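# Nest the open wooden boxes, largest upright on table

## Task

Stack every open wooden box inside the next larger one so they form a single nest, with each box resting flat and its opening facing up; boxes that begin tipped on a side or flipped over must be righted, and the largest box must stand upright directly on the table.

## Robot and tools

Robot: two arms, left_arm and right_arm, each ending in a five-finger hand (left_arm has a left hand, right_arm a right hand). Cameras: cam_high (fixed, looking down at the table), cam_left_wrist and cam_right_wrist, all 896x504 images. show_instructions returns a reference picture of the left hand.

Frames. The scene frame has its origin at table-top height midway between the arms, +z up, +x out across the table, and left_arm on the +y side. Base positions: left_arm (-0.046, +0.357, 0) m, right_arm (+0.018, -0.480, 0) m, slightly yawed. Every arm pose, velocity and target in results is expressed in that arm's own base frame; fixed cameras and the table use the scene frame. The hand point sits 0.05 m in front of the palm and 0.15 m out from the wrist flange; its +z runs along straight fingers, +y out of the palm, +x across the palm away from the thumb on the right hand (toward the thumb on the left hand). Straight fingers extend about 0.06-0.07 m past the point; a wrist bracket on the little-finger side can strike things, and with fingers level the wrist can hang below the hand point.

Row layout (both execute_actions and move). One row is 28 numbers, always covering both arms even if one is idle: left_arm dx, dy, dz, rx, ry, rz, then left hand little, ring, middle, index, thumb_bend, thumb_turn, force_limit, speed; then the same 14 for right_arm. All values lie in [-1, 1].
- Pose numbers are offsets, not poses: measured from that arm's Hand target as it stood when the action or move began, along that arm's base axes. 1.0 = 0.6 m for dx/dy/dz and 180 degrees for the rotation vector rx/ry/rz (rotation about the Hand target position). Each row in an action is counted from the same start, not from the row before; a new call starts from the new Hand target, so repeating an offset moves further. Six zeros re-request the current Hand target. Orientation is clipped to within 32 degrees of the measured one each step.
- Hand numbers are absolute motor targets: +1 open/straight, -1 closed. thumb_turn -1 places the thumb opposite the fingers (needed to grasp things about 0.035-0.065 m thick), +1 beside the palm. force_limit maps -1..+1 to roughly 0..10 N at the fingertip (0..15 N for the two thumb motors). speed rises from near zero at -1 to full at +0.48 and above; use about -0.94 or lower for gentle grips. There is no 'no change' value: to keep a hand as is, resend the last eight numbers you sent it (before any were sent, use hand_measured plus hand_force_limit and hand_speed).

Tools.
- execute_actions(actions, cameras): actions is a list of actions; each action is up to 15 rows at 1/30 s per row, the last row held to fill 15 steps (0.5 s). An empty list returns state plus all camera images.
- move(target, speed, blend, stop_force, zero, blocking, cameras): straight-line motion of each hand point toward one row, or a list of up to 15 rows all counted from the same starting Hand targets. speed is m/s, 0.002-3.6, default 0.25 (rotation capped at twice that in rad/s), one value or one per target. blend in metres rounds corners of a list. stop_force in N, 3-120, ends an arm's path when its wrist sensor feels that much push against the motion; zero (default true) re-zeroes first. blocking=false returns after about 0.5 s while the move continues (not allowed with stop_force). Moves do not avoid obstacles or the other arm and cap at 10 s.
- wait(seconds 0-10), stop() to brake a running move, zoom_image(camera, region [x0,y0,x1,y1] pixels, at most 504 each way) on the latest image, zero_wrist_force(arm), finished_scene(scene 1) which ends irreversibly.

Results. Per arm: end_effector_position (m), end_effector_quat_wxyz, velocities, Hand target (the base for next offsets; the hand often rests slightly short of it), joint positions and torques, Wrist force/torque plus a peak-force line, and hand_measured, hand_stopped_by (moving, target, force, stalled, fault) and hand_load_n in the same six-motor order. A lost grip shows as hand_load_n dropping near 0. A move adds a 'move:' line: done, off_target, moving, held or fault, plus limits=paced (pose clipped) or limits=held (steps withheld). done does not prove nothing was touched. MOTOR HOT warns of heating; over 85 C the arm brakes for 30-60 s.

What to avoid. A contact torque at a joint's limit (142 N m big joints, 26.6 N m wrist joints) or about 150 N outside force stops the arm for 10 s. Arms are stiff: aim only slightly past a firm contact, approach slowly, and use stop_force when touching boxes or table. Never let the two arms or hands press on each other. Do not drop boxes from height, release them while moving, slam or shove them, and never let a box leave the table. Avoid paths close to an arm's own base, long stretched holds, and overly strong finger forces. Objects may occasionally get nudged by outside pushes, so check with cameras before finishing.

Each tool is called after ">>>" as a command line: name --argument value for each argument, lists and objects as JSON in quotes; but a table of rows of numbers goes row by row, as --pt "numbers of a row", without its own name.

Reference images:

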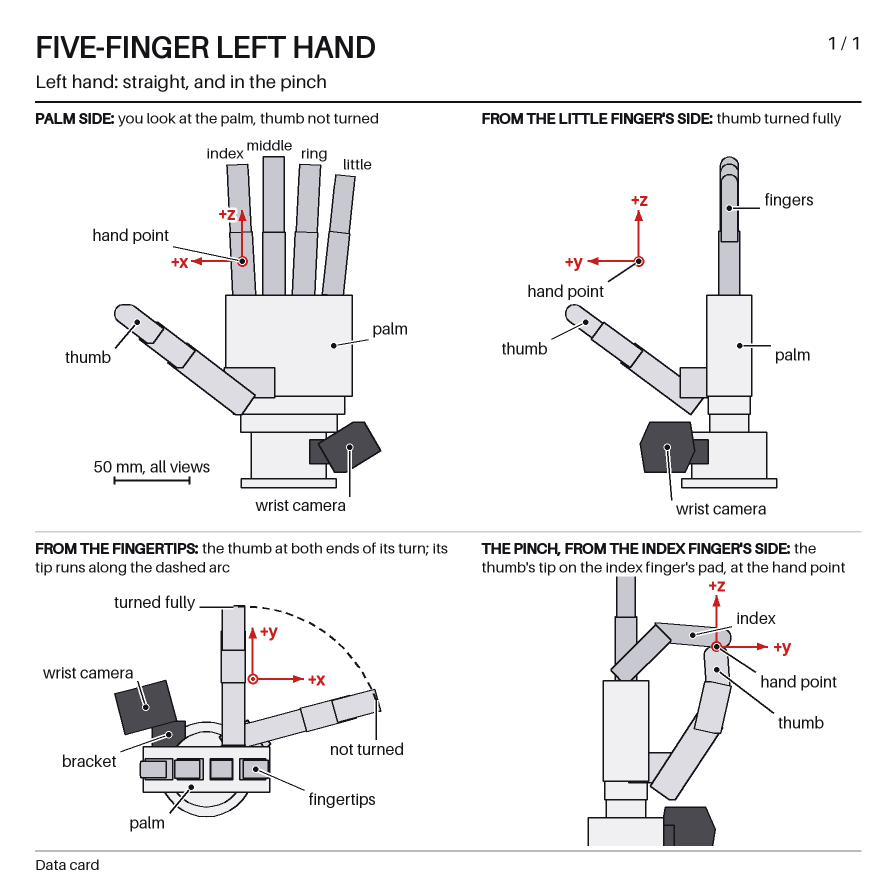

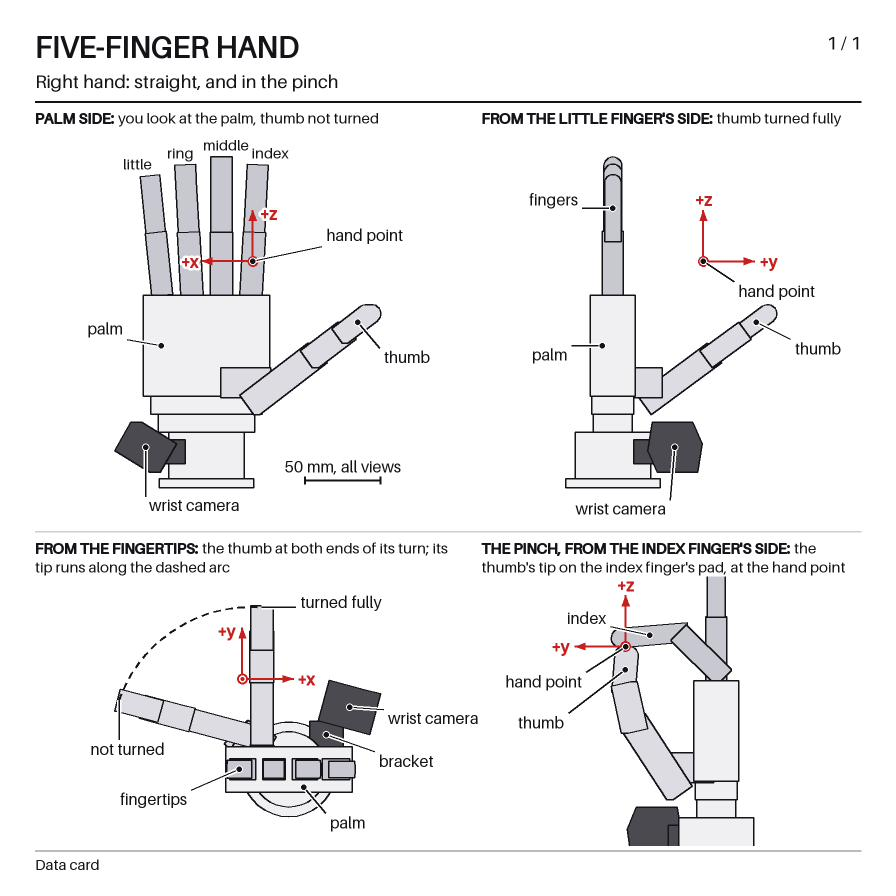

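## Session

>>> execute_actions --actions '[]'

Scene clock: 0.00 s.
left_arm: end_effector_position=(+0.8845, +0.1952, +0.3256) hand_measured=(+1.000, +1.000, +1.000, +1.000, +1.000, +1.000) hand_load_n=(+0.0, +0.0, +0.0, +0.0, +0.0, +0.0) hand_stopped_by=(target, target, target, target, target, target) hand_force_limit=0.00 hand_speed=-0.80 end_effector_quat_wxyz=(+0.619, +0.473, +0.469, +0.416) | right_arm: end_effector_position=(+0.6517, +0.0295, +0.3988) hand_measured=(+1.000, +1.000, +1.000, +1.000, +1.000, +1.000) hand_load_n=(+0.0, +0.0, +0.0, +0.0, -0.5, +0.0) hand_stopped_by=(target, target, target, target, target, target) hand_force_limit=0.00 hand_speed=-0.80 end_effector_quat_wxyz=(-0.466, +0.690, +0.206, +0.514)
Joint positions: left_arm=[3.649 -2.278 -1.235 3.661 -0.871 -0.284] | right_arm=[-0.582 -1.074 1.453 1.982 0.054 -0.344]
Joint velocities: within noise
Joint torques (N m): no reading
Wrist force (N): no reading
Wrist torque (N m): no reading
Wrist force, peak (N): no reading
Hand target: left_arm +0.8845, +0.1952, +0.3256; +0.619, +0.473, +0.469, +0.416 | right_arm +0.6517, +0.0295, +0.3988; -0.466, +0.690, +0.206, +0.514

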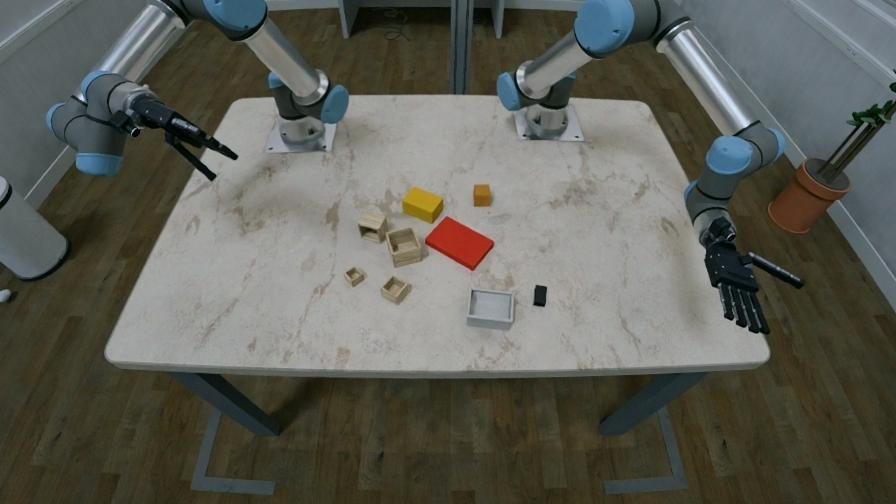

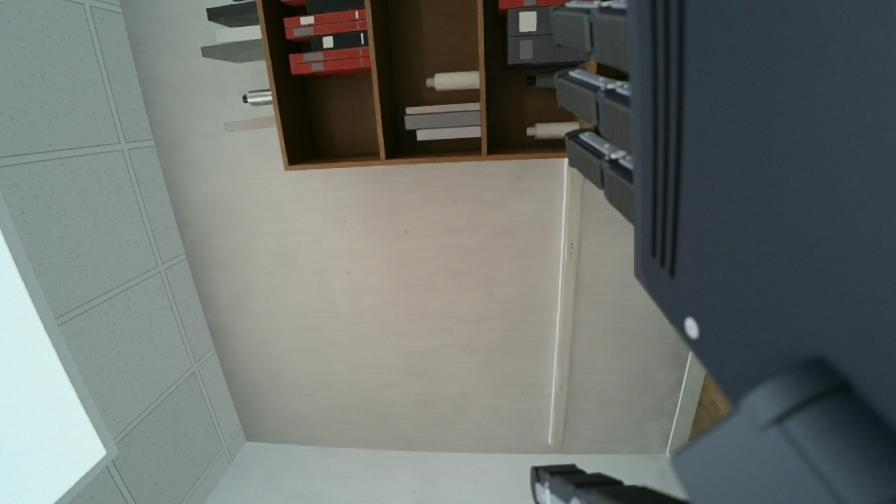

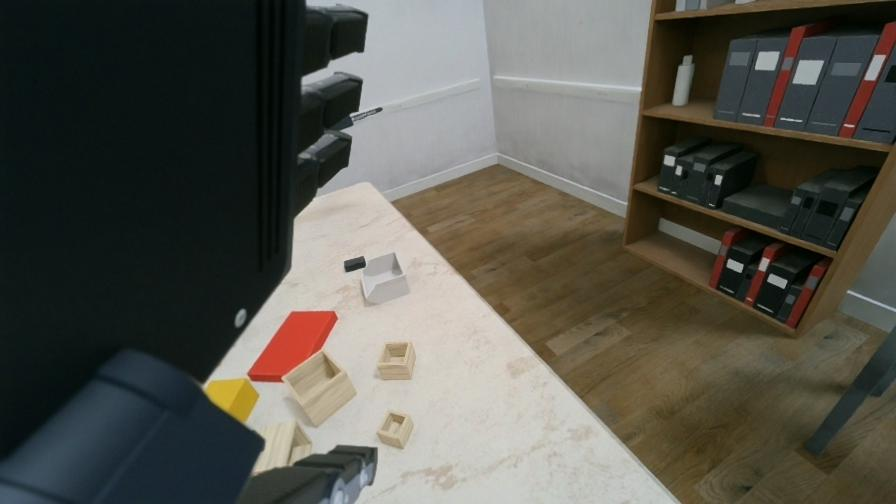

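>>> zoom_image --camera "cam_high" --region '[320, 170, 560, 340]'

>>> zoom_image --camera "cam_right_wrist" --region '[200, 240, 480, 480]'

Scaled by 2.100 from the camera's 896x504 image, which has a finer 1280x720 frame.

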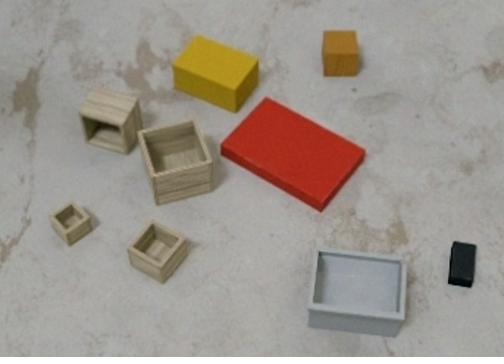

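Scaled by 1.800 from the camera's 896x504 image, which has a finer 1280x720 frame.

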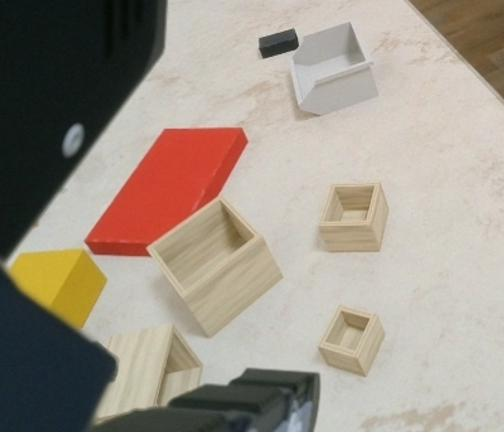

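>>> zoom_image --camera "cam_high" --region '[340, 195, 440, 310]'

Scaled by 4.383 from the camera's 896x504 image, which has a finer 1280x720 frame.

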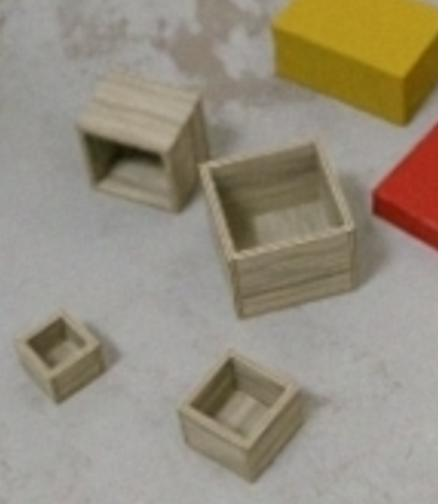

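>>> move --target '[0,0,0,0,0,0,1,1,1,1,1,1,0,-0.8,-0.148,0.064,-0.248,0.0791,0.3755,-0.1751,1,1,1,1,1,1,0,-0.8]' --speed 0.3 --cameras '["all"]'

Scene clock: 42.17 s.
left_arm: end_effector_position=(+0.8845, +0.1952, +0.3256) hand_measured=(+1.000, +1.000, +1.000, +1.000, +1.000, +1.000) hand_load_n=(+0.0, +0.0, +0.0, +0.0, +0.0, +0.0) hand_stopped_by=(target, target, target, target, target, target) hand_force_limit=0.00 hand_speed=-0.80 end_effector_quat_wxyz=(+0.619, +0.473, +0.469, +0.416) | right_arm: end_effector_position=(+0.5629, +0.0680, +0.2500) hand_measured=(+1.000, +1.000, +1.000, +1.000, +1.000, +1.000) hand_load_n=(+0.0, +0.0, +0.0, +0.0, +0.0, -0.5) hand_stopped_by=(target, target, target, target, target, target) hand_force_limit=0.00 hand_speed=-0.80 end_effector_quat_wxyz=(-0.429, +0.824, -0.328, +0.170)
Joint positions: left_arm=[3.649 -2.278 -1.235 3.661 -0.871 -0.284] | right_arm=[-0.448 -1.18 1.367 0.976 0.676 2.078]
Joint torques (N m): left_arm=[0.4 49.97 19.67 1.21 -0.05 0.2] | right_arm=[-11.45 -46.83 -31.71 0.05 -1.83 0.83]
Wrist force (N): left_arm=[-0.1 0.1 -0.4] | right_arm=[0.4 0.2 0.5]
Wrist torque (N m): left_arm=[0.04 -0.01 -0.01] | right_arm=[-0.05 -0.11 0.18]
Wrist force, peak (N): left_arm=[0.1 0.2 -0.6] | right_arm=[0.1 0.5 1.1]
Hand target: left_arm +0.8845, +0.1952, +0.3256; +0.619, +0.473, +0.469, +0.416 | right_arm +0.5629, +0.0679, +0.2500; -0.429, +0.824, -0.328, +0.170
Off the commanded pose: left_arm 0.000 m, 0 deg | right_arm 0.000 m, 0 deg.
move: done
camera_calibration:
cam_right_wrist: T_world_to_cam=[[-0.159652, -0.54613, -0.822346, 0.338539], [-0.985318, 0.13921, 0.098841, 0.51935], [0.0604984, 0.826052, -0.560337, 0.162933], [0, 0, 0, 1]] pos_world=[0.555916, -0.0220034, 0.31836]

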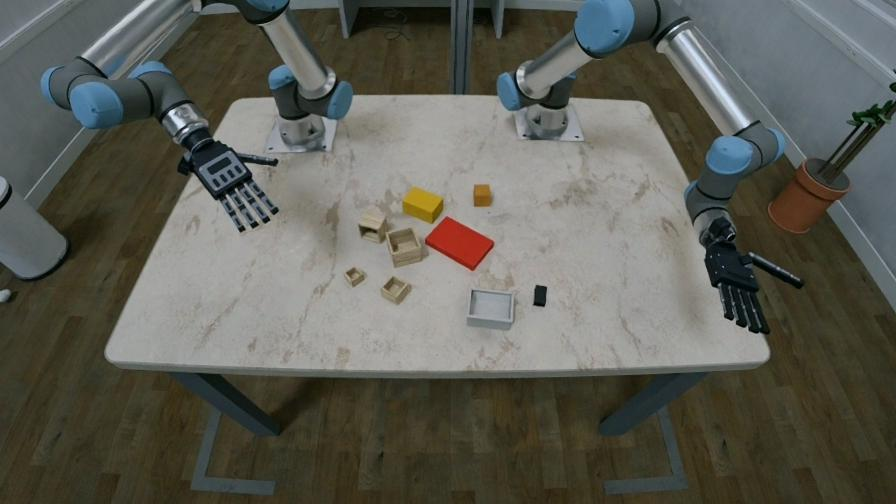

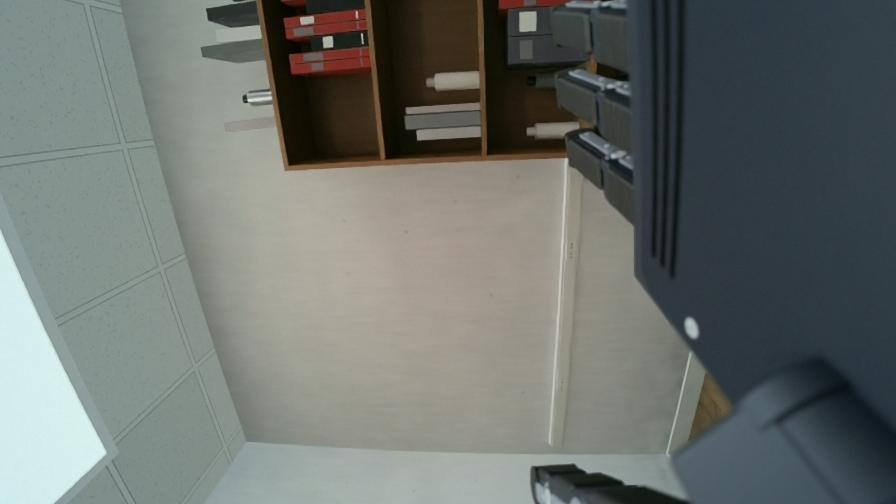

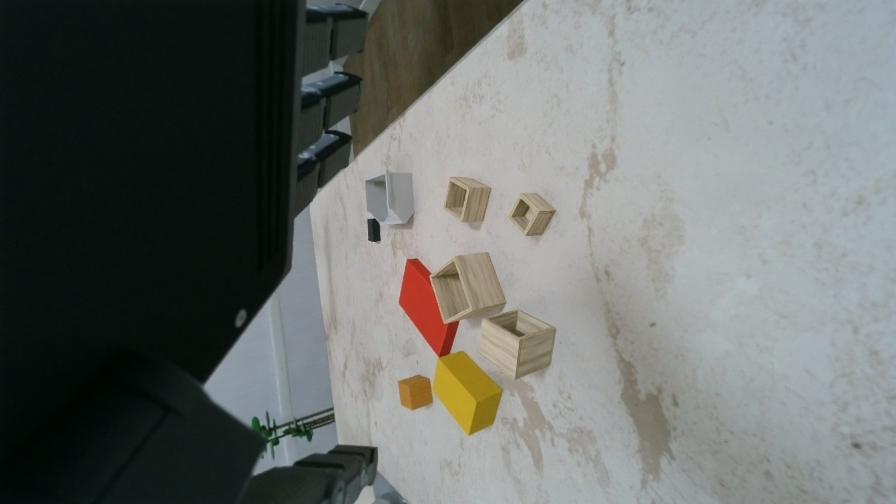

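>>> zoom_image --camera "cam_right_wrist" --region '[390, 160, 590, 400]'

Scaled by 2.100 from the camera's 896x504 image, which has a finer 1280x720 frame.

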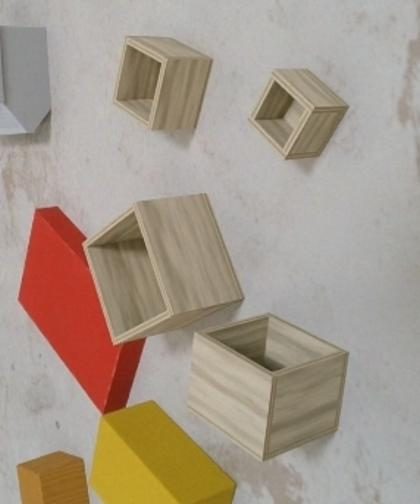

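>>> move --target '[0,0,0,0,0,0,1,1,1,1,1,1,0,-0.8,0.0722,0.3327,-0.25,0,0,0,1,1,0.38,0.4,0.65,-1,0,0]' --speed 0.3 --cameras '["cam_right_wrist","cam_high"]'

Scene clock: 51.00 s.
left_arm: end_effector_position=(+0.8845, +0.1952, +0.3256) hand_measured=(+1.000, +1.000, +1.000, +1.000, +1.000, +1.000) hand_load_n=(+0.0, +0.0, +0.0, +0.0, +0.0, +0.0) hand_stopped_by=(target, target, target, target, target, target) hand_force_limit=0.00 hand_speed=-0.80 end_effector_quat_wxyz=(+0.619, +0.473, +0.469, +0.416) | right_arm: end_effector_position=(+0.6062, +0.2674, +0.1002) hand_measured=(+1.000, +1.000, +0.380, +0.400, +0.650, -1.000) hand_load_n=(+0.0, +0.0, +0.0, +0.0, +0.0, +0.0) hand_stopped_by=(target, target, target, target, target, target) hand_force_limit=0.00 hand_speed=0.00 end_effector_quat_wxyz=(-0.429, +0.824, -0.328, +0.170)
Joint positions: left_arm=[3.649 -2.278 -1.235 3.661 -0.871 -0.284] | right_arm=[-0.021 -1.016 1.441 0.383 0.918 2.576]
Joint torques (N m): left_arm=[-0.03 49.98 19.91 1.44 -0.19 -0.11] | right_arm=[9.25 -38.85 -5.32 -1.27 -0.81 1.13]
Wrist force (N): left_arm=[0.0 0.0 -0.3] | right_arm=[0.3 0.2 0.5]
Wrist torque (N m): left_arm=[0.01 -0.02 0.01] | right_arm=[-0.02 -0.12 0.20]
Wrist force, peak (N): left_arm=[-0.4 0.5 -0.3] | right_arm=[-0.8 0.4 2.4]
Hand target: left_arm +0.8845, +0.1952, +0.3256; +0.619, +0.473, +0.469, +0.416 | right_arm +0.6062, +0.2675, +0.1000; -0.429, +0.824, -0.328, +0.170
Off the commanded pose: left_arm 0.000 m, 0 deg | right_arm 0.000 m, 0 deg.
move: done
camera_calibration:
cam_right_wrist: T_world_to_cam=[[-0.159817, -0.546149, -0.822301, 0.33123], [-0.985279, 0.139472, 0.0988592, 0.548985], [0.060696, 0.825996, -0.560399, -0.0885762], [0, 0, 0, 1]] pos_world=[0.599216, 0.177496, 0.16846]
Images, in order (width x height): cam_high 896x504, cam_right_wrist 896x504.

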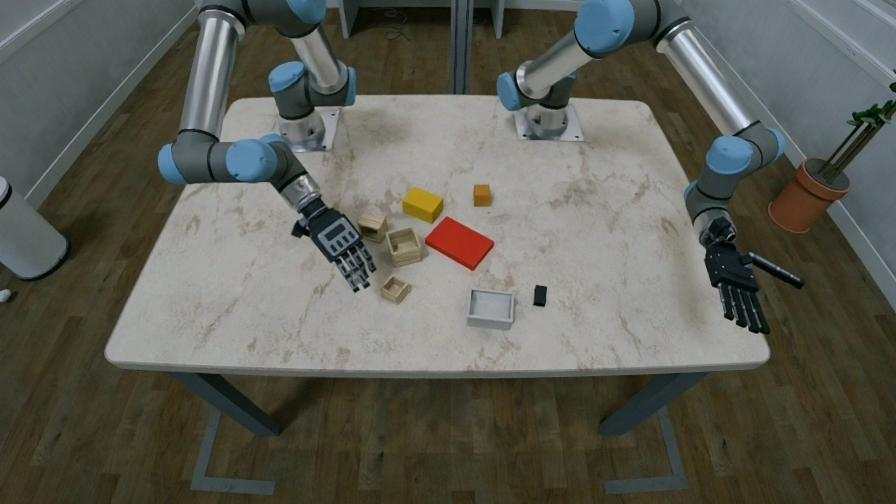

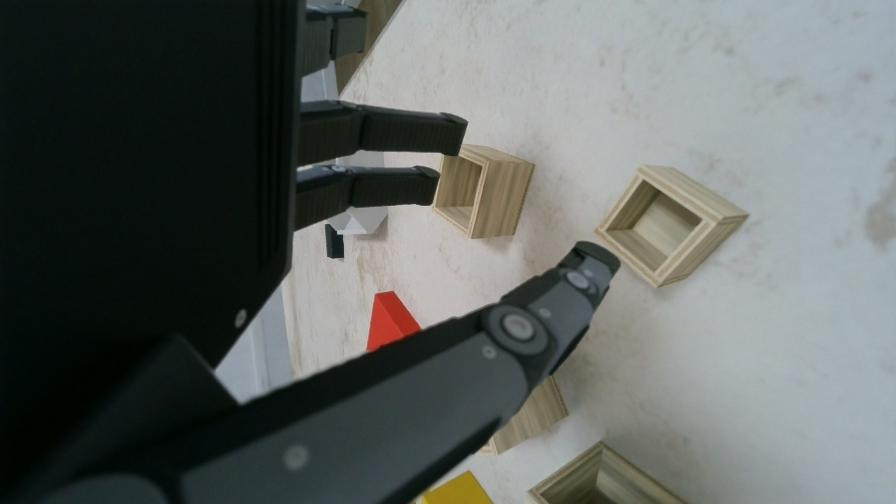

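>>> zoom_image --camera "cam_right_wrist" --region '[400, 120, 780, 320]'

Scaled by 1.326 from the camera's 896x504 image, which has a finer 1280x720 frame.

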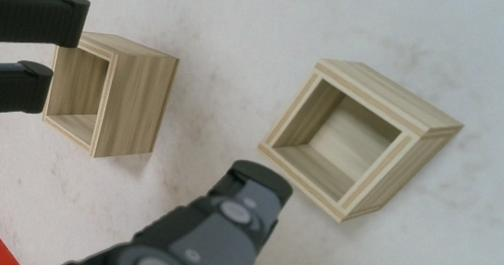

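>>> move --target '[0,0,0,0,0,0,1,1,1,1,1,1,0,-0.8,0.0005,-0.0072,-0.0583,0,0,-0.03,1,1,0.38,0.4,1,-1,0,0]' --speed 0.2 --cameras '["cam_right_wrist"]'

Scene clock: 56.67 s.
left_arm: end_effector_position=(+0.8845, +0.1952, +0.3256) hand_measured=(+1.000, +1.000, +1.000, +1.000, +1.000, +1.000) hand_load_n=(+0.0, +0.0, +0.0, +0.0, +0.0, +0.0) hand_stopped_by=(target, target, target, target, target, target) hand_force_limit=0.00 hand_speed=-0.80 end_effector_quat_wxyz=(+0.619, +0.473, +0.469, +0.416) | right_arm: end_effector_position=(+0.6064, +0.2633, +0.0650) hand_measured=(+1.000, +1.000, +0.380, +0.400, +1.000, -1.000) hand_load_n=(+0.0, +0.0, +0.0, +0.0, +0.0, +0.0) hand_stopped_by=(target, target, target, target, target, target) hand_force_limit=0.00 hand_speed=0.00 end_effector_quat_wxyz=(-0.420, +0.808, -0.366, +0.190)
Joint positions: left_arm=[3.649 -2.278 -1.235 3.661 -0.871 -0.284] | right_arm=[-0.011 -1.015 1.529 0.242 0.992 2.666]
Joint torques (N m): left_arm=[-1.11 49.06 19.88 1.11 -0.11 -0.17] | right_arm=[-9.35 -45.88 -28.44 0.03 -1.87 -1.2]
Wrist force (N): left_arm=[0.1 0.2 -0.1] | right_arm=[0.5 0.3 0.4]
Wrist torque (N m): left_arm=[0.04 -0.03 0.00] | right_arm=[0.00 -0.13 0.26]
Wrist force, peak (N): left_arm=[-0.3 0.4 -0.5] | right_arm=[0.3 1.1 1.0]
Hand target: left_arm +0.8845, +0.1952, +0.3256; +0.619, +0.473, +0.469, +0.416 | right_arm +0.6065, +0.2632, +0.0650; -0.420, +0.808, -0.366, +0.190
Off the commanded pose: left_arm 0.000 m, 0 deg | right_arm 0.000 m, 0 deg.
move: done
camera_calibration:
cam_right_wrist: T_world_to_cam=[[-0.210685, -0.528666, -0.822267, 0.326312], [-0.9678, 0.231329, 0.0992435, 0.518359], [0.137748, 0.8167, -0.560381, -0.149205], [0, 0, 0, 1]] pos_world=[0.59097, 0.174455, 0.13326]
Images, in order (width x height): cam_right_wrist 896x504.

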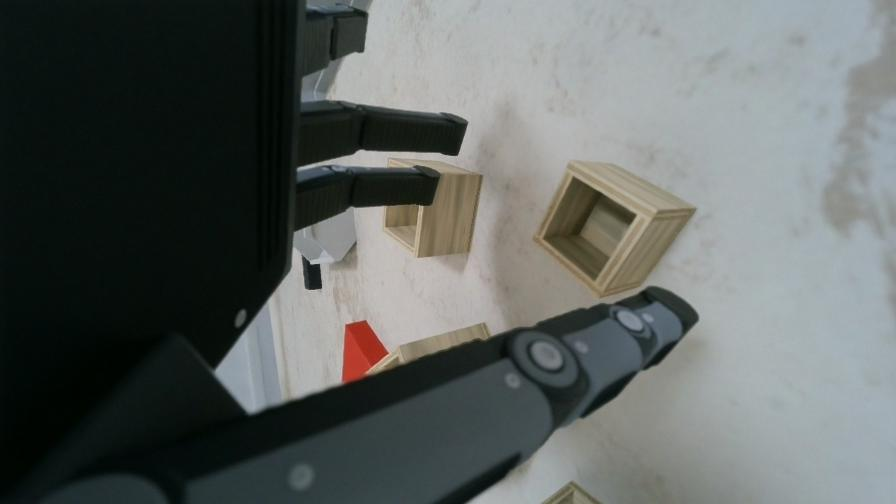

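>>> zoom_image --camera "cam_right_wrist" --region '[500, 130, 720, 330]'

Scaled by 2.291 from the camera's 896x504 image, which has a finer 1280x720 frame.

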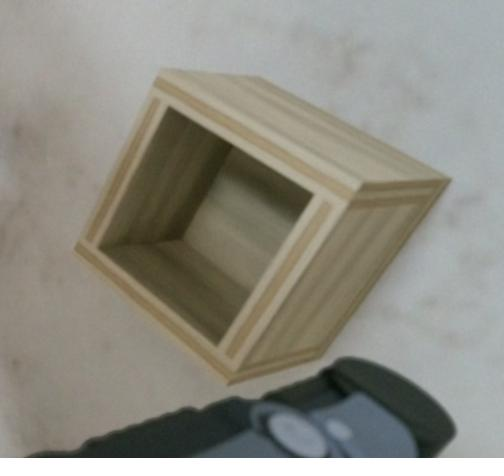

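>>> move --target '[0,0,0,0,0,0,1,1,1,1,1,1,0,-0.8,0.0015,-0.0017,-0.0533,0,0,-0.005,1,1,0.38,0.4,1,-1,0,0]' --speed 0.12 --cameras '["cam_right_wrist"]'

Scene clock: 60.27 s.
left_arm: end_effector_position=(+0.8845, +0.1952, +0.3256) hand_measured=(+1.000, +1.000, +1.000, +1.000, +1.000, +1.000) hand_load_n=(+0.0, +0.0, +0.0, +0.0, +0.0, +0.0) hand_stopped_by=(target, target, target, target, target, target) hand_force_limit=0.00 hand_speed=-0.80 end_effector_quat_wxyz=(+0.619, +0.473, +0.469, +0.416) | right_arm: end_effector_position=(+0.6073, +0.2622, +0.0329) hand_measured=(+1.000, +1.000, +0.380, +0.400, +1.000, -1.000) hand_load_n=(+0.0, +0.0, +0.0, +0.0, +0.0, +0.0) hand_stopped_by=(target, target, target, target, target, target) hand_force_limit=0.00 hand_speed=0.00 end_effector_quat_wxyz=(-0.419, +0.805, -0.373, +0.193)
Joint positions: left_arm=[3.649 -2.278 -1.235 3.661 -0.871 -0.284] | right_arm=[-0.01 -0.979 1.563 0.165 1.005 2.68]
Joint torques (N m): left_arm=[-0.14 49.9 19.54 1.31 -0.08 -0.4] | right_arm=[8.6 -52.5 -31.47 2.86 -2.25 -1.98]
Wrist force (N): left_arm=[-0.1 -0.1 -0.4] | right_arm=[0.3 0.1 0.8]
Wrist torque (N m): left_arm=[0.01 0.00 0.00] | right_arm=[-0.07 -0.11 0.06]
Wrist force, peak (N): left_arm=[0.1 0.3 -0.6] | right_arm=[0.4 0.8 1.1]
Hand target: left_arm +0.8845, +0.1952, +0.3256; +0.619, +0.473, +0.469, +0.416 | right_arm +0.6074, +0.2622, +0.0331; -0.419, +0.805, -0.373, +0.193
Off the commanded pose: left_arm 0.000 m, 0 deg | right_arm 0.000 m, 0 deg.
move: done
camera_calibration:
cam_right_wrist: T_world_to_cam=[[-0.219538, -0.525151, -0.822204, 0.304005], [-0.963861, 0.247117, 0.0995254, 0.516078], [0.150915, 0.81434, -0.560424, -0.173675], [0, 0, 0, 1]] pos_world=[0.590379, 0.173547, 0.10126]
Images, in order (width x height): cam_right_wrist 896x504.

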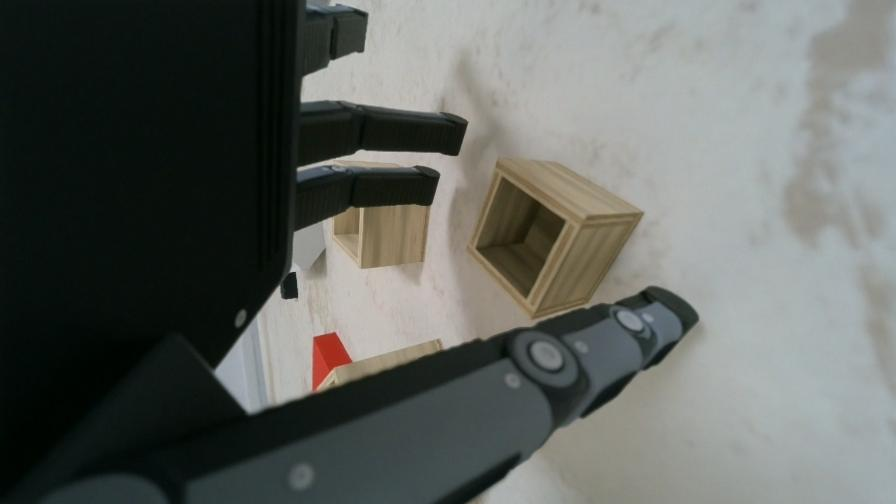

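>>> move --target '[0,0,0,0,0,0,1,1,1,1,1,1,0,-0.8,0,0,0,0,0,0,1,1,-0.45,-0.5,0.65,-1,-0.4,-0.9]' --speed 0.12 --cameras '["cam_right_wrist"]'

Scene clock: 63.97 s.
left_arm: end_effector_position=(+0.8845, +0.1952, +0.3256) hand_measured=(+1.000, +1.000, +1.000, +1.000, +1.000, +1.000) hand_load_n=(+0.0, +0.0, +0.0, +0.0, +0.0, +0.0) hand_stopped_by=(target, target, target, target, target, target) hand_force_limit=0.00 hand_speed=-0.80 end_effector_quat_wxyz=(+0.619, +0.473, +0.469, +0.416) | right_arm: end_effector_position=(+0.6074, +0.2622, +0.0331) hand_measured=(+1.000, +1.000, -0.122, -0.166, +0.744, -1.000) hand_load_n=(+0.0, +0.0, +1.0, +5.0, +7.0, -1.5) hand_stopped_by=(target, target, force, force, force, target) hand_force_limit=-0.40 hand_speed=-0.90 end_effector_quat_wxyz=(-0.419, +0.805, -0.373, +0.193)
Joint positions: left_arm=[3.649 -2.278 -1.235 3.661 -0.871 -0.284] | right_arm=[-0.01 -0.979 1.563 0.165 1.005 2.68]
Joint torques (N m): left_arm=[0.14 48.23 19.68 1.13 -0.39 -0.48] | right_arm=[3.9 -51.02 -27.03 -0.27 -2.36 -2.25]
Wrist force (N): left_arm=[0.3 0.1 -0.3] | right_arm=[-0.2 -1.2 -0.8]
Wrist torque (N m): left_arm=[0.03 -0.06 0.01] | right_arm=[-0.12 -0.08 0.10]
Wrist force, peak (N): left_arm=[-0.4 0.2 -0.6] | right_arm=[-0.4 -2.0 -0.6]
Hand target: left_arm +0.8845, +0.1952, +0.3256; +0.619, +0.473, +0.469, +0.416 | right_arm +0.6074, +0.2622, +0.0331; -0.419, +0.805, -0.373, +0.193
Off the commanded pose: left_arm 0.000 m, 0 deg | right_arm 0.000 m, 0 deg.
move: done
camera_calibration:
cam_right_wrist: T_world_to_cam=[[-0.218846, -0.525191, -0.822363, 0.303746], [-0.964004, 0.246799, 0.0989242, 0.516462], [0.151004, 0.81441, -0.560298, -0.173726], [0, 0, 0, 1]] pos_world=[0.590579, 0.173547, 0.10136]
Images, in order (width x height): cam_right_wrist 896x504.

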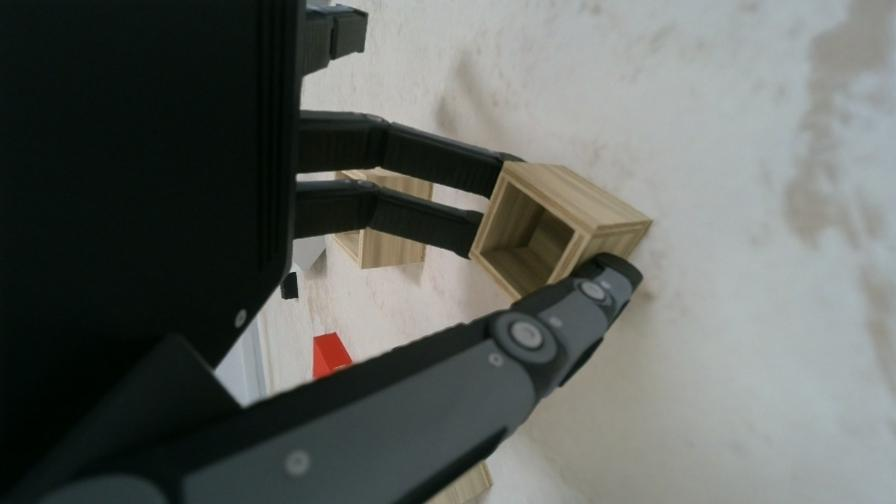

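>>> move --pt "0 0 0 0 0 0 1 1 1 1 1 1 0 -0.8 0 0 0.145 0 0 0 1 1 -0.46 -0.5 0.65 -1 -0.4 -0.9" --pt "0 0 0 0 0 0 1 1 1 1 1 1 0 -0.8 0.0672 0.1738 0.145 0 0 0.0872 1 1 -0.46 -0.5 0.65 -1 -0.4 -0.9" --speed 0.15 --blend '[0.02,0]' --cameras '["cam_right_wrist","cam_high"]'

Scene clock: 68.27 s.
left_arm: end_effector_position=(+0.8845, +0.1952, +0.3256) hand_measured=(+1.000, +1.000, +1.000, +1.000, +1.000, +1.000) hand_load_n=(+0.0, +0.0, +0.0, +0.0, +0.0, +0.0) hand_stopped_by=(target, target, target, target, target, target) hand_force_limit=0.00 hand_speed=-0.80 end_effector_quat_wxyz=(+0.619, +0.473, +0.469, +0.416) | right_arm: end_effector_position=(+0.6477, +0.3665, +0.1200) hand_measured=(+1.000, +1.000, -0.128, -0.166, +0.744, -1.000) hand_load_n=(-0.5, +0.0, +5.5, +3.0, +10.0, -0.5) hand_stopped_by=(target, target, force, force, force, target) hand_force_limit=-0.40 hand_speed=-0.90 end_effector_quat_wxyz=(-0.441, +0.849, -0.259, +0.134)
Joint positions: left_arm=[3.649 -2.278 -1.235 3.661 -0.871 -0.284] | right_arm=[0.127 -0.816 1.05 0.583 0.907 2.561]
Joint torques (N m): left_arm=[-1.17 49.05 18.92 1.28 -0.02 -0.44] | right_arm=[-7.54 -46.91 -28.5 0.6 1.25 2.07]
Wrist force (N): left_arm=[-0.1 0.2 -0.3] | right_arm=[0.1 0.2 0.2]
Wrist torque (N m): left_arm=[0.04 0.00 -0.01] | right_arm=[0.01 -0.11 -0.01]
Wrist force, peak (N): left_arm=[-0.1 0.4 -0.6] | right_arm=[0.3 1.7 1.5]
Hand target: left_arm +0.8845, +0.1952, +0.3256; +0.619, +0.473, +0.469, +0.416 | right_arm +0.6477, +0.3665, +0.1201; -0.441, +0.849, -0.259, +0.134
Off the commanded pose: left_arm 0.000 m, 0 deg | right_arm 0.000 m, 0 deg.
move: done
camera_calibration:
cam_right_wrist: T_world_to_cam=[[-0.0687055, -0.564836, -0.822338, 0.356135], [-0.994809, -0.0232322, 0.0990727, 0.639774], [-0.0750646, 0.824876, -0.560308, -0.0733868], [0, 0, 0, 1]] pos_world=[0.655413, 0.276556, 0.18836]
Images, in order (width x height): cam_high 896x504, cam_right_wrist 896x504.

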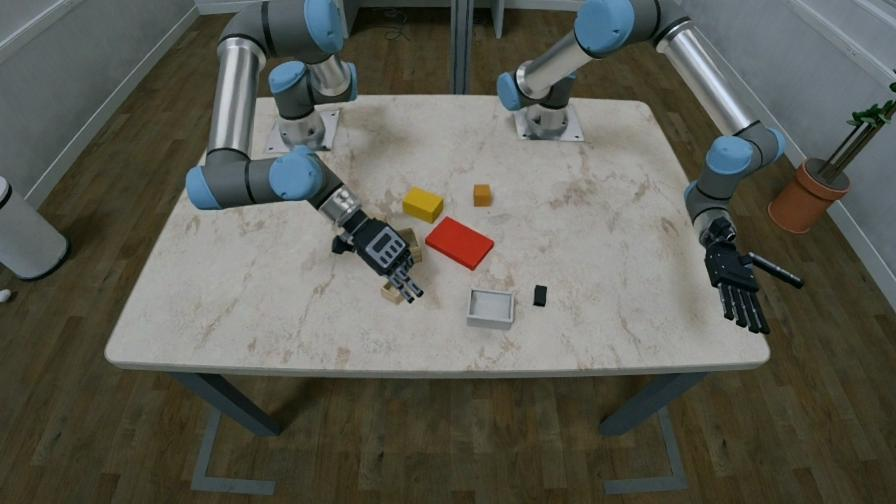

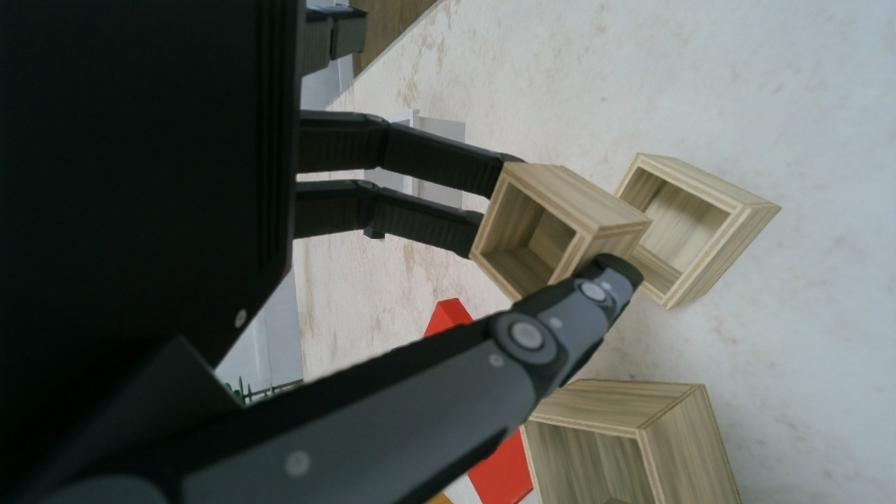

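>>> zoom_image --camera "cam_right_wrist" --region '[460, 130, 790, 330]'

Scaled by 1.527 from the camera's 896x504 image, which has a finer 1280x720 frame.

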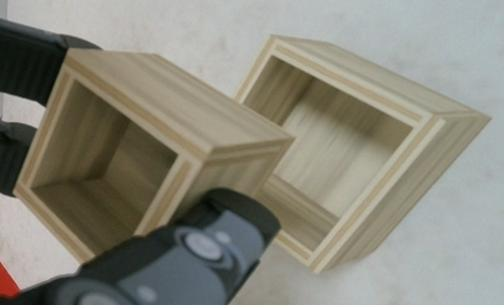

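>>> move --target '[0,0,0,0,0,0,1,1,1,1,1,1,0,-0.8,-0.0017,0.0025,-0.0752,0,0,0,1,1,-0.46,-0.5,0.65,-1,-0.4,-0.9]' --speed 0.12 --cameras '["cam_right_wrist"]'

>>> zoom_image --camera "cam_right_wrist" --region '[450, 120, 720, 320]'

Scene clock: 73.10 s.
left_arm: end_effector_position=(+0.8845, +0.1952, +0.3256) hand_measured=(+1.000, +1.000, +1.000, +1.000, +1.000, +1.000) hand_load_n=(+0.0, +0.0, +0.0, +0.0, +0.0, +0.0) hand_stopped_by=(target, target, target, target, target, target) hand_force_limit=0.00 hand_speed=-0.80 end_effector_quat_wxyz=(+0.619, +0.473, +0.469, +0.416) | right_arm: end_effector_position=(+0.6466, +0.3680, +0.0748) hand_measured=(+1.000, +1.000, -0.128, -0.166, +0.744, -1.000) hand_load_n=(+0.0, +0.0, +5.0, +3.0, +9.5, -0.5) hand_stopped_by=(target, target, force, force, force, target) hand_force_limit=-0.40 hand_speed=-0.90 end_effector_quat_wxyz=(-0.441, +0.849, -0.259, +0.134)
Joint positions: left_arm=[3.649 -2.278 -1.235 3.661 -0.871 -0.284] | right_arm=[0.129 -0.784 1.113 0.488 0.909 2.564]
Joint torques (N m): left_arm=[-1.23 49.49 20.53 1.12 -0.25 -0.42] | right_arm=[3.93 -61.4 -32.14 1.92 0.67 1.54]
Wrist force (N): left_arm=[0.1 0.0 -0.3] | right_arm=[0.2 0.1 0.1]
Wrist torque (N m): left_arm=[0.02 -0.04 0.01] | right_arm=[0.00 -0.10 0.01]
Wrist force, peak (N): left_arm=[0.4 0.3 -0.5] | right_arm=[0.0 0.9 0.8]
Hand target: left_arm +0.8845, +0.1952, +0.3256; +0.619, +0.473, +0.469, +0.416 | right_arm +0.6467, +0.3680, +0.0749; -0.441, +0.849, -0.259, +0.134
Off the commanded pose: left_arm 0.000 m, 0 deg | right_arm 0.000 m, 0 deg.
move: done
camera_calibration:
cam_right_wrist: T_world_to_cam=[[-0.06895, -0.564848, -0.822309, 0.319903], [-0.994785, -0.0231733, 0.0993298, 0.643223], [-0.0751619, 0.824869, -0.560305, -0.0999599], [0, 0, 0, 1]] pos_world=[0.654413, 0.278056, 0.14316]
Images, in order (width x height): cam_right_wrist 896x504.

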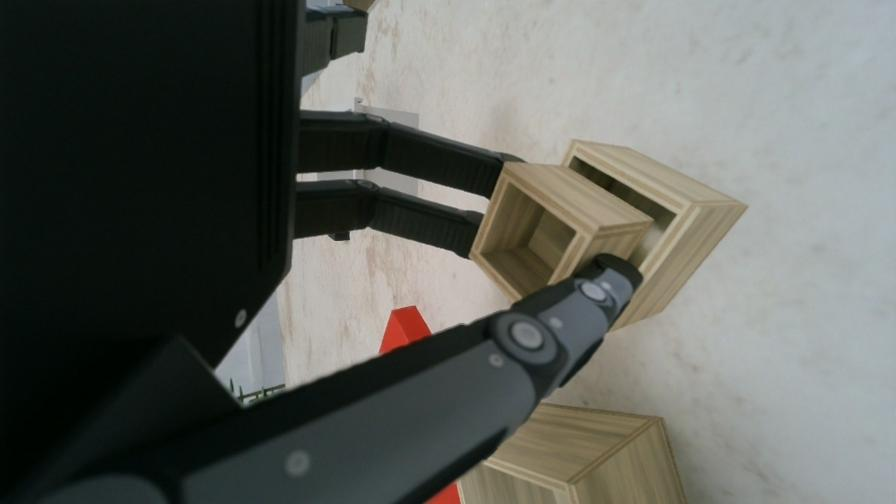

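Scaled by 1.867 from the camera's 896x504 image, which has a finer 1280x720 frame.

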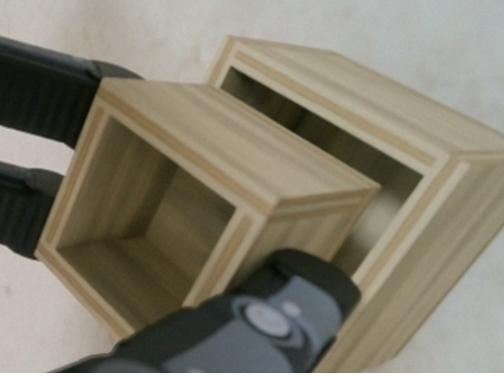

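>>> move --target '[0,0,0,0,0,0,1,1,1,1,1,1,0,-0.8,0.0025,-0.0007,-0.0192,0,0,0,1,1,-0.46,-0.5,0.65,-1,-0.4,-0.9]' --speed 0.03 --stop_force 4 --cameras '["cam_right_wrist"]'

>>> zoom_image --camera "cam_right_wrist" --region '[440, 100, 710, 330]'

Scene clock: 80.67 s.
left_arm: end_effector_position=(+0.8845, +0.1952, +0.3256) hand_measured=(+1.000, +1.000, +1.000, +1.000, +1.000, +1.000) hand_load_n=(-0.5, +0.0, +0.0, +0.0, +0.0, +0.0) hand_stopped_by=(target, target, target, target, target, target) hand_force_limit=0.00 hand_speed=-0.80 end_effector_quat_wxyz=(+0.619, +0.473, +0.469, +0.416) | right_arm: end_effector_position=(+0.6482, +0.3676, +0.0634) hand_measured=(+1.000, +1.000, -0.128, -0.166, +0.744, -1.000) hand_load_n=(+0.0, +0.0, +5.0, +3.0, +10.0, -0.5) hand_stopped_by=(target, target, force, force, force, target) hand_force_limit=-0.40 hand_speed=-0.90 end_effector_quat_wxyz=(-0.441, +0.849, -0.259, +0.134)
Joint positions: left_arm=[3.649 -2.278 -1.235 3.661 -0.871 -0.284] | right_arm=[0.128 -0.771 1.12 0.468 0.908 2.563]
Joint torques (N m): left_arm=[-1.07 49.07 20.13 0.95 -0.19 -0.67] | right_arm=[-3.23 -62.59 -32.12 3.17 -1.49 0.45]
Wrist force (N): left_arm=[-0.1 0.3 -0.5] | right_arm=[0.2 -0.1 0.5]
Wrist torque (N m): left_arm=[0.06 0.00 -0.01] | right_arm=[-0.06 -0.12 0.20]
Wrist force, peak (N): left_arm=[0.0 0.6 -0.5] | right_arm=[0.3 0.2 0.7]
Hand target: left_arm +0.8845, +0.1952, +0.3256; +0.619, +0.473, +0.469, +0.416 | right_arm +0.6482, +0.3676, +0.0634; -0.441, +0.849, -0.259, +0.134
Off the commanded pose: left_arm 0.000 m, 0 deg | right_arm 0.000 m, 0 deg.
move: done
camera_calibration:
cam_right_wrist: T_world_to_cam=[[-0.0686238, -0.564828, -0.82235, 0.310192], [-0.994822, -0.0231975, 0.0989494, 0.64592], [-0.0749659, 0.824883, -0.560311, -0.106036], [0, 0, 0, 1]] pos_world=[0.655913, 0.277656, 0.13176]
Images, in order (width x height): cam_right_wrist 896x504.

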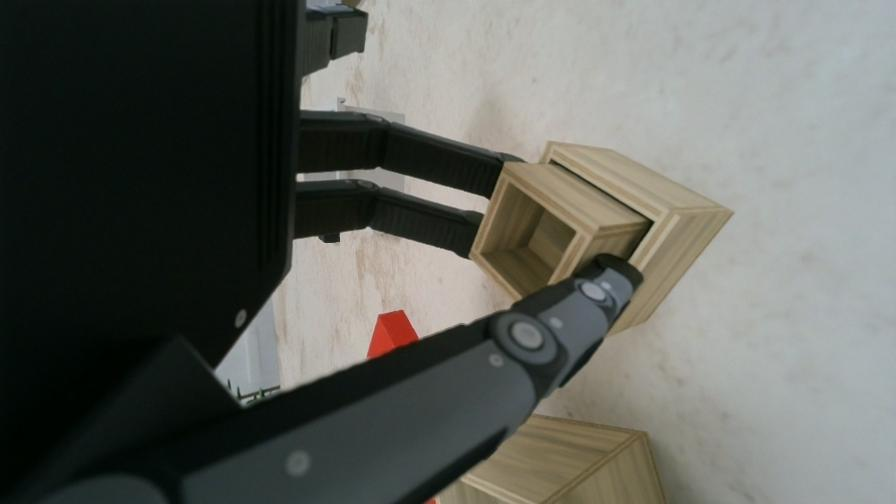

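Scaled by 1.867 from the camera's 896x504 image, which has a finer 1280x720 frame.

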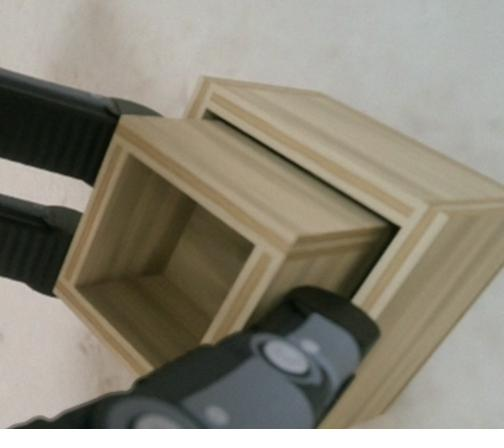

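>>> move --target '[0,0,0,0,0,0,1,1,1,1,1,1,0,-0.8,0,0,-0.005,0,0,0,1,1,-0.46,-0.5,0.65,-1,-0.4,-0.9]' --speed 0.02 --stop_force 3 --cameras '["cam_right_wrist"]'

>>> zoom_image --camera "cam_right_wrist" --region '[440, 100, 710, 330]'

Scene clock: 82.40 s.
left_arm: end_effector_position=(+0.8845, +0.1952, +0.3256) hand_measured=(+1.000, +1.000, +1.000, +1.000, +1.000, +1.000) hand_load_n=(+0.0, +0.0, +0.0, +0.0, +0.0, +0.0) hand_stopped_by=(target, target, target, target, target, target) hand_force_limit=0.00 hand_speed=-0.80 end_effector_quat_wxyz=(+0.619, +0.473, +0.469, +0.416) | right_arm: end_effector_position=(+0.6482, +0.3676, +0.0604) hand_measured=(+1.000, +1.000, -0.128, -0.166, +0.744, -1.000) hand_load_n=(+0.0, +0.0, +5.0, +3.0, +9.5, -0.5) hand_stopped_by=(target, target, force, force, force, target) hand_force_limit=-0.40 hand_speed=-0.90 end_effector_quat_wxyz=(-0.441, +0.849, -0.259, +0.134)
Joint positions: left_arm=[3.649 -2.278 -1.235 3.661 -0.871 -0.284] | right_arm=[0.128 -0.768 1.123 0.462 0.908 2.563]
Joint torques (N m): left_arm=[-0.83 48.99 21.04 1.19 -0.21 -0.72] | right_arm=[7.57 -53.99 -15.72 3.02 0.5 2.18]
Wrist force (N): left_arm=[0.2 0.3 -0.3] | right_arm=[0.1 -0.1 0.4]
Wrist torque (N m): left_arm=[0.06 -0.04 0.01] | right_arm=[-0.07 -0.09 0.18]
Wrist force, peak (N): left_arm=[0.1 0.3 -0.6] | right_arm=[0.3 0.0 0.6]
Hand target: left_arm +0.8845, +0.1952, +0.3256; +0.619, +0.473, +0.469, +0.416 | right_arm +0.6482, +0.3676, +0.0604; -0.441, +0.849, -0.259, +0.134
Off the commanded pose: left_arm 0.000 m, 0 deg | right_arm 0.000 m, 0 deg.
move: done
camera_calibration:
cam_right_wrist: T_world_to_cam=[[-0.0687055, -0.564836, -0.822338, 0.307697], [-0.994809, -0.0232322, 0.0990727, 0.646212], [-0.0750646, 0.824876, -0.560308, -0.107707], [0, 0, 0, 1]] pos_world=[0.655913, 0.277656, 0.12866]
Images, in order (width x height): cam_right_wrist 896x504.

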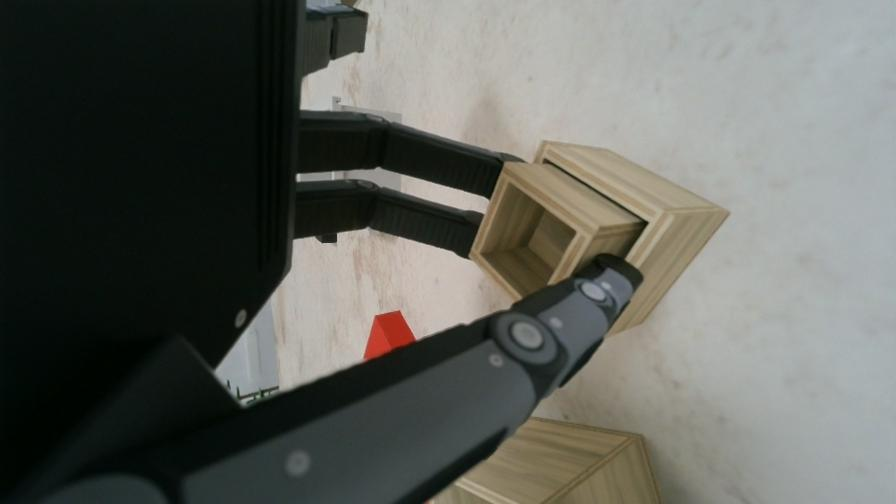

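Scaled by 1.867 from the camera's 896x504 image, which has a finer 1280x720 frame.

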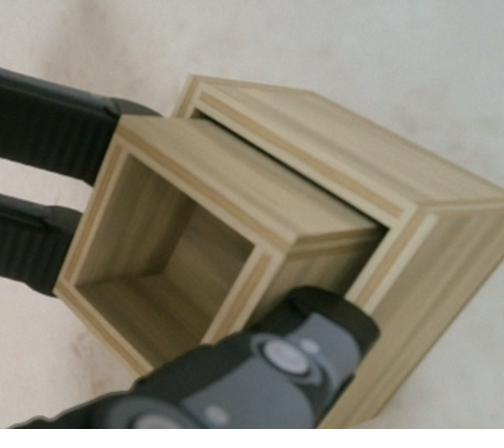

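>>> move --target '[0,0,0,0,0,0,1,1,1,1,1,1,0,-0.8,0,0,-0.006,0,0,0,1,1,-0.46,-0.5,0.65,-1,-0.4,-0.9]' --speed 0.015 --stop_force 3 --cameras '["cam_right_wrist"]'

>>> zoom_image --camera "cam_right_wrist" --region '[440, 100, 710, 330]'

Scene clock: 84.40 s.
left_arm: end_effector_position=(+0.8845, +0.1952, +0.3256) hand_measured=(+1.000, +1.000, +1.000, +1.000, +1.000, +1.000) hand_load_n=(+0.0, +0.0, +0.0, +0.0, +0.0, +0.0) hand_stopped_by=(target, target, target, target, target, target) hand_force_limit=0.00 hand_speed=-0.80 end_effector_quat_wxyz=(+0.619, +0.473, +0.469, +0.416) | right_arm: end_effector_position=(+0.6482, +0.3676, +0.0584) hand_measured=(+1.000, +1.000, -0.128, -0.166, +0.744, -1.000) hand_load_n=(+0.0, +0.0, +5.5, +3.0, +9.5, -1.0) hand_stopped_by=(target, target, force, force, force, target) hand_force_limit=-0.40 hand_speed=-0.90 end_effector_quat_wxyz=(-0.441, +0.849, -0.259, +0.134)
Joint positions: left_arm=[3.649 -2.278 -1.235 3.661 -0.871 -0.284] | right_arm=[0.128 -0.766 1.125 0.458 0.908 2.563]
Joint torques (N m): left_arm=[-1.85 49.34 19.99 1.05 -0.03 -0.71] | right_arm=[6.95 -58.92 -30.13 2.79 0.51 1.87]
Wrist force (N): left_arm=[0.2 0.0 -0.4] | right_arm=[0.0 -4.0 -3.1]
Wrist torque (N m): left_arm=[0.03 -0.04 0.01] | right_arm=[-0.32 -0.04 0.13]
Wrist force, peak (N): left_arm=[0.3 0.0 -0.7] | right_arm=[-0.2 -7.4 -6.0]
Hand target: left_arm +0.8845, +0.1952, +0.3256; +0.619, +0.473, +0.469, +0.416 | right_arm +0.6482, +0.3676, +0.0584; -0.441, +0.849, -0.259, +0.134 (not the last commanded pose)
Off the commanded pose: left_arm 0.000 m, 0 deg | right_arm 0.002 m, 0 deg.
move: contact (right_arm)
camera_calibration:
cam_right_wrist: T_world_to_cam=[[-0.0685369, -0.564825, -0.822359, 0.305949], [-0.994828, -0.0232475, 0.0988779, 0.646551], [-0.0749666, 0.824883, -0.560311, -0.108886], [0, 0, 0, 1]] pos_world=[0.656013, 0.277656, 0.12666]
Images, in order (width x height): cam_right_wrist 896x504.

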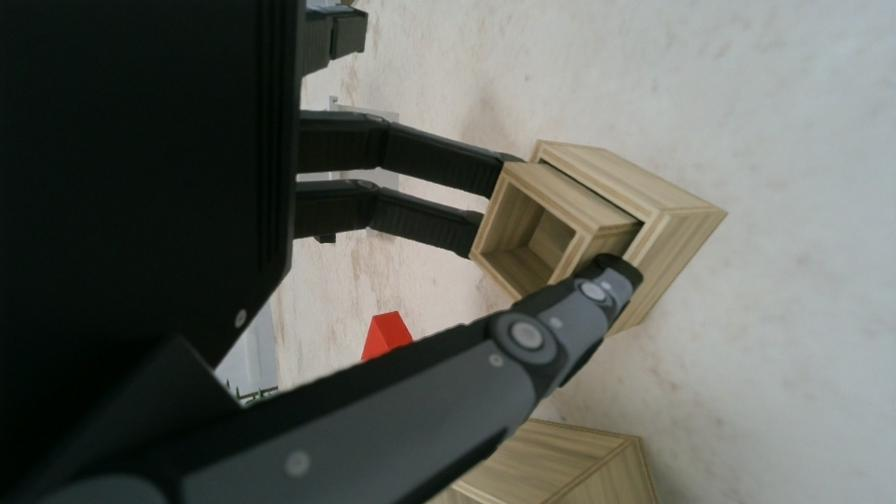

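Scaled by 1.867 from the camera's 896x504 image, which has a finer 1280x720 frame.

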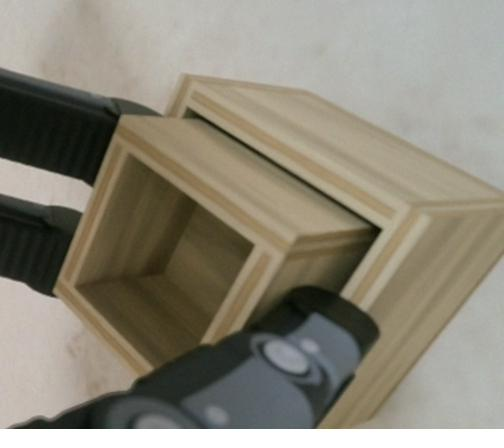

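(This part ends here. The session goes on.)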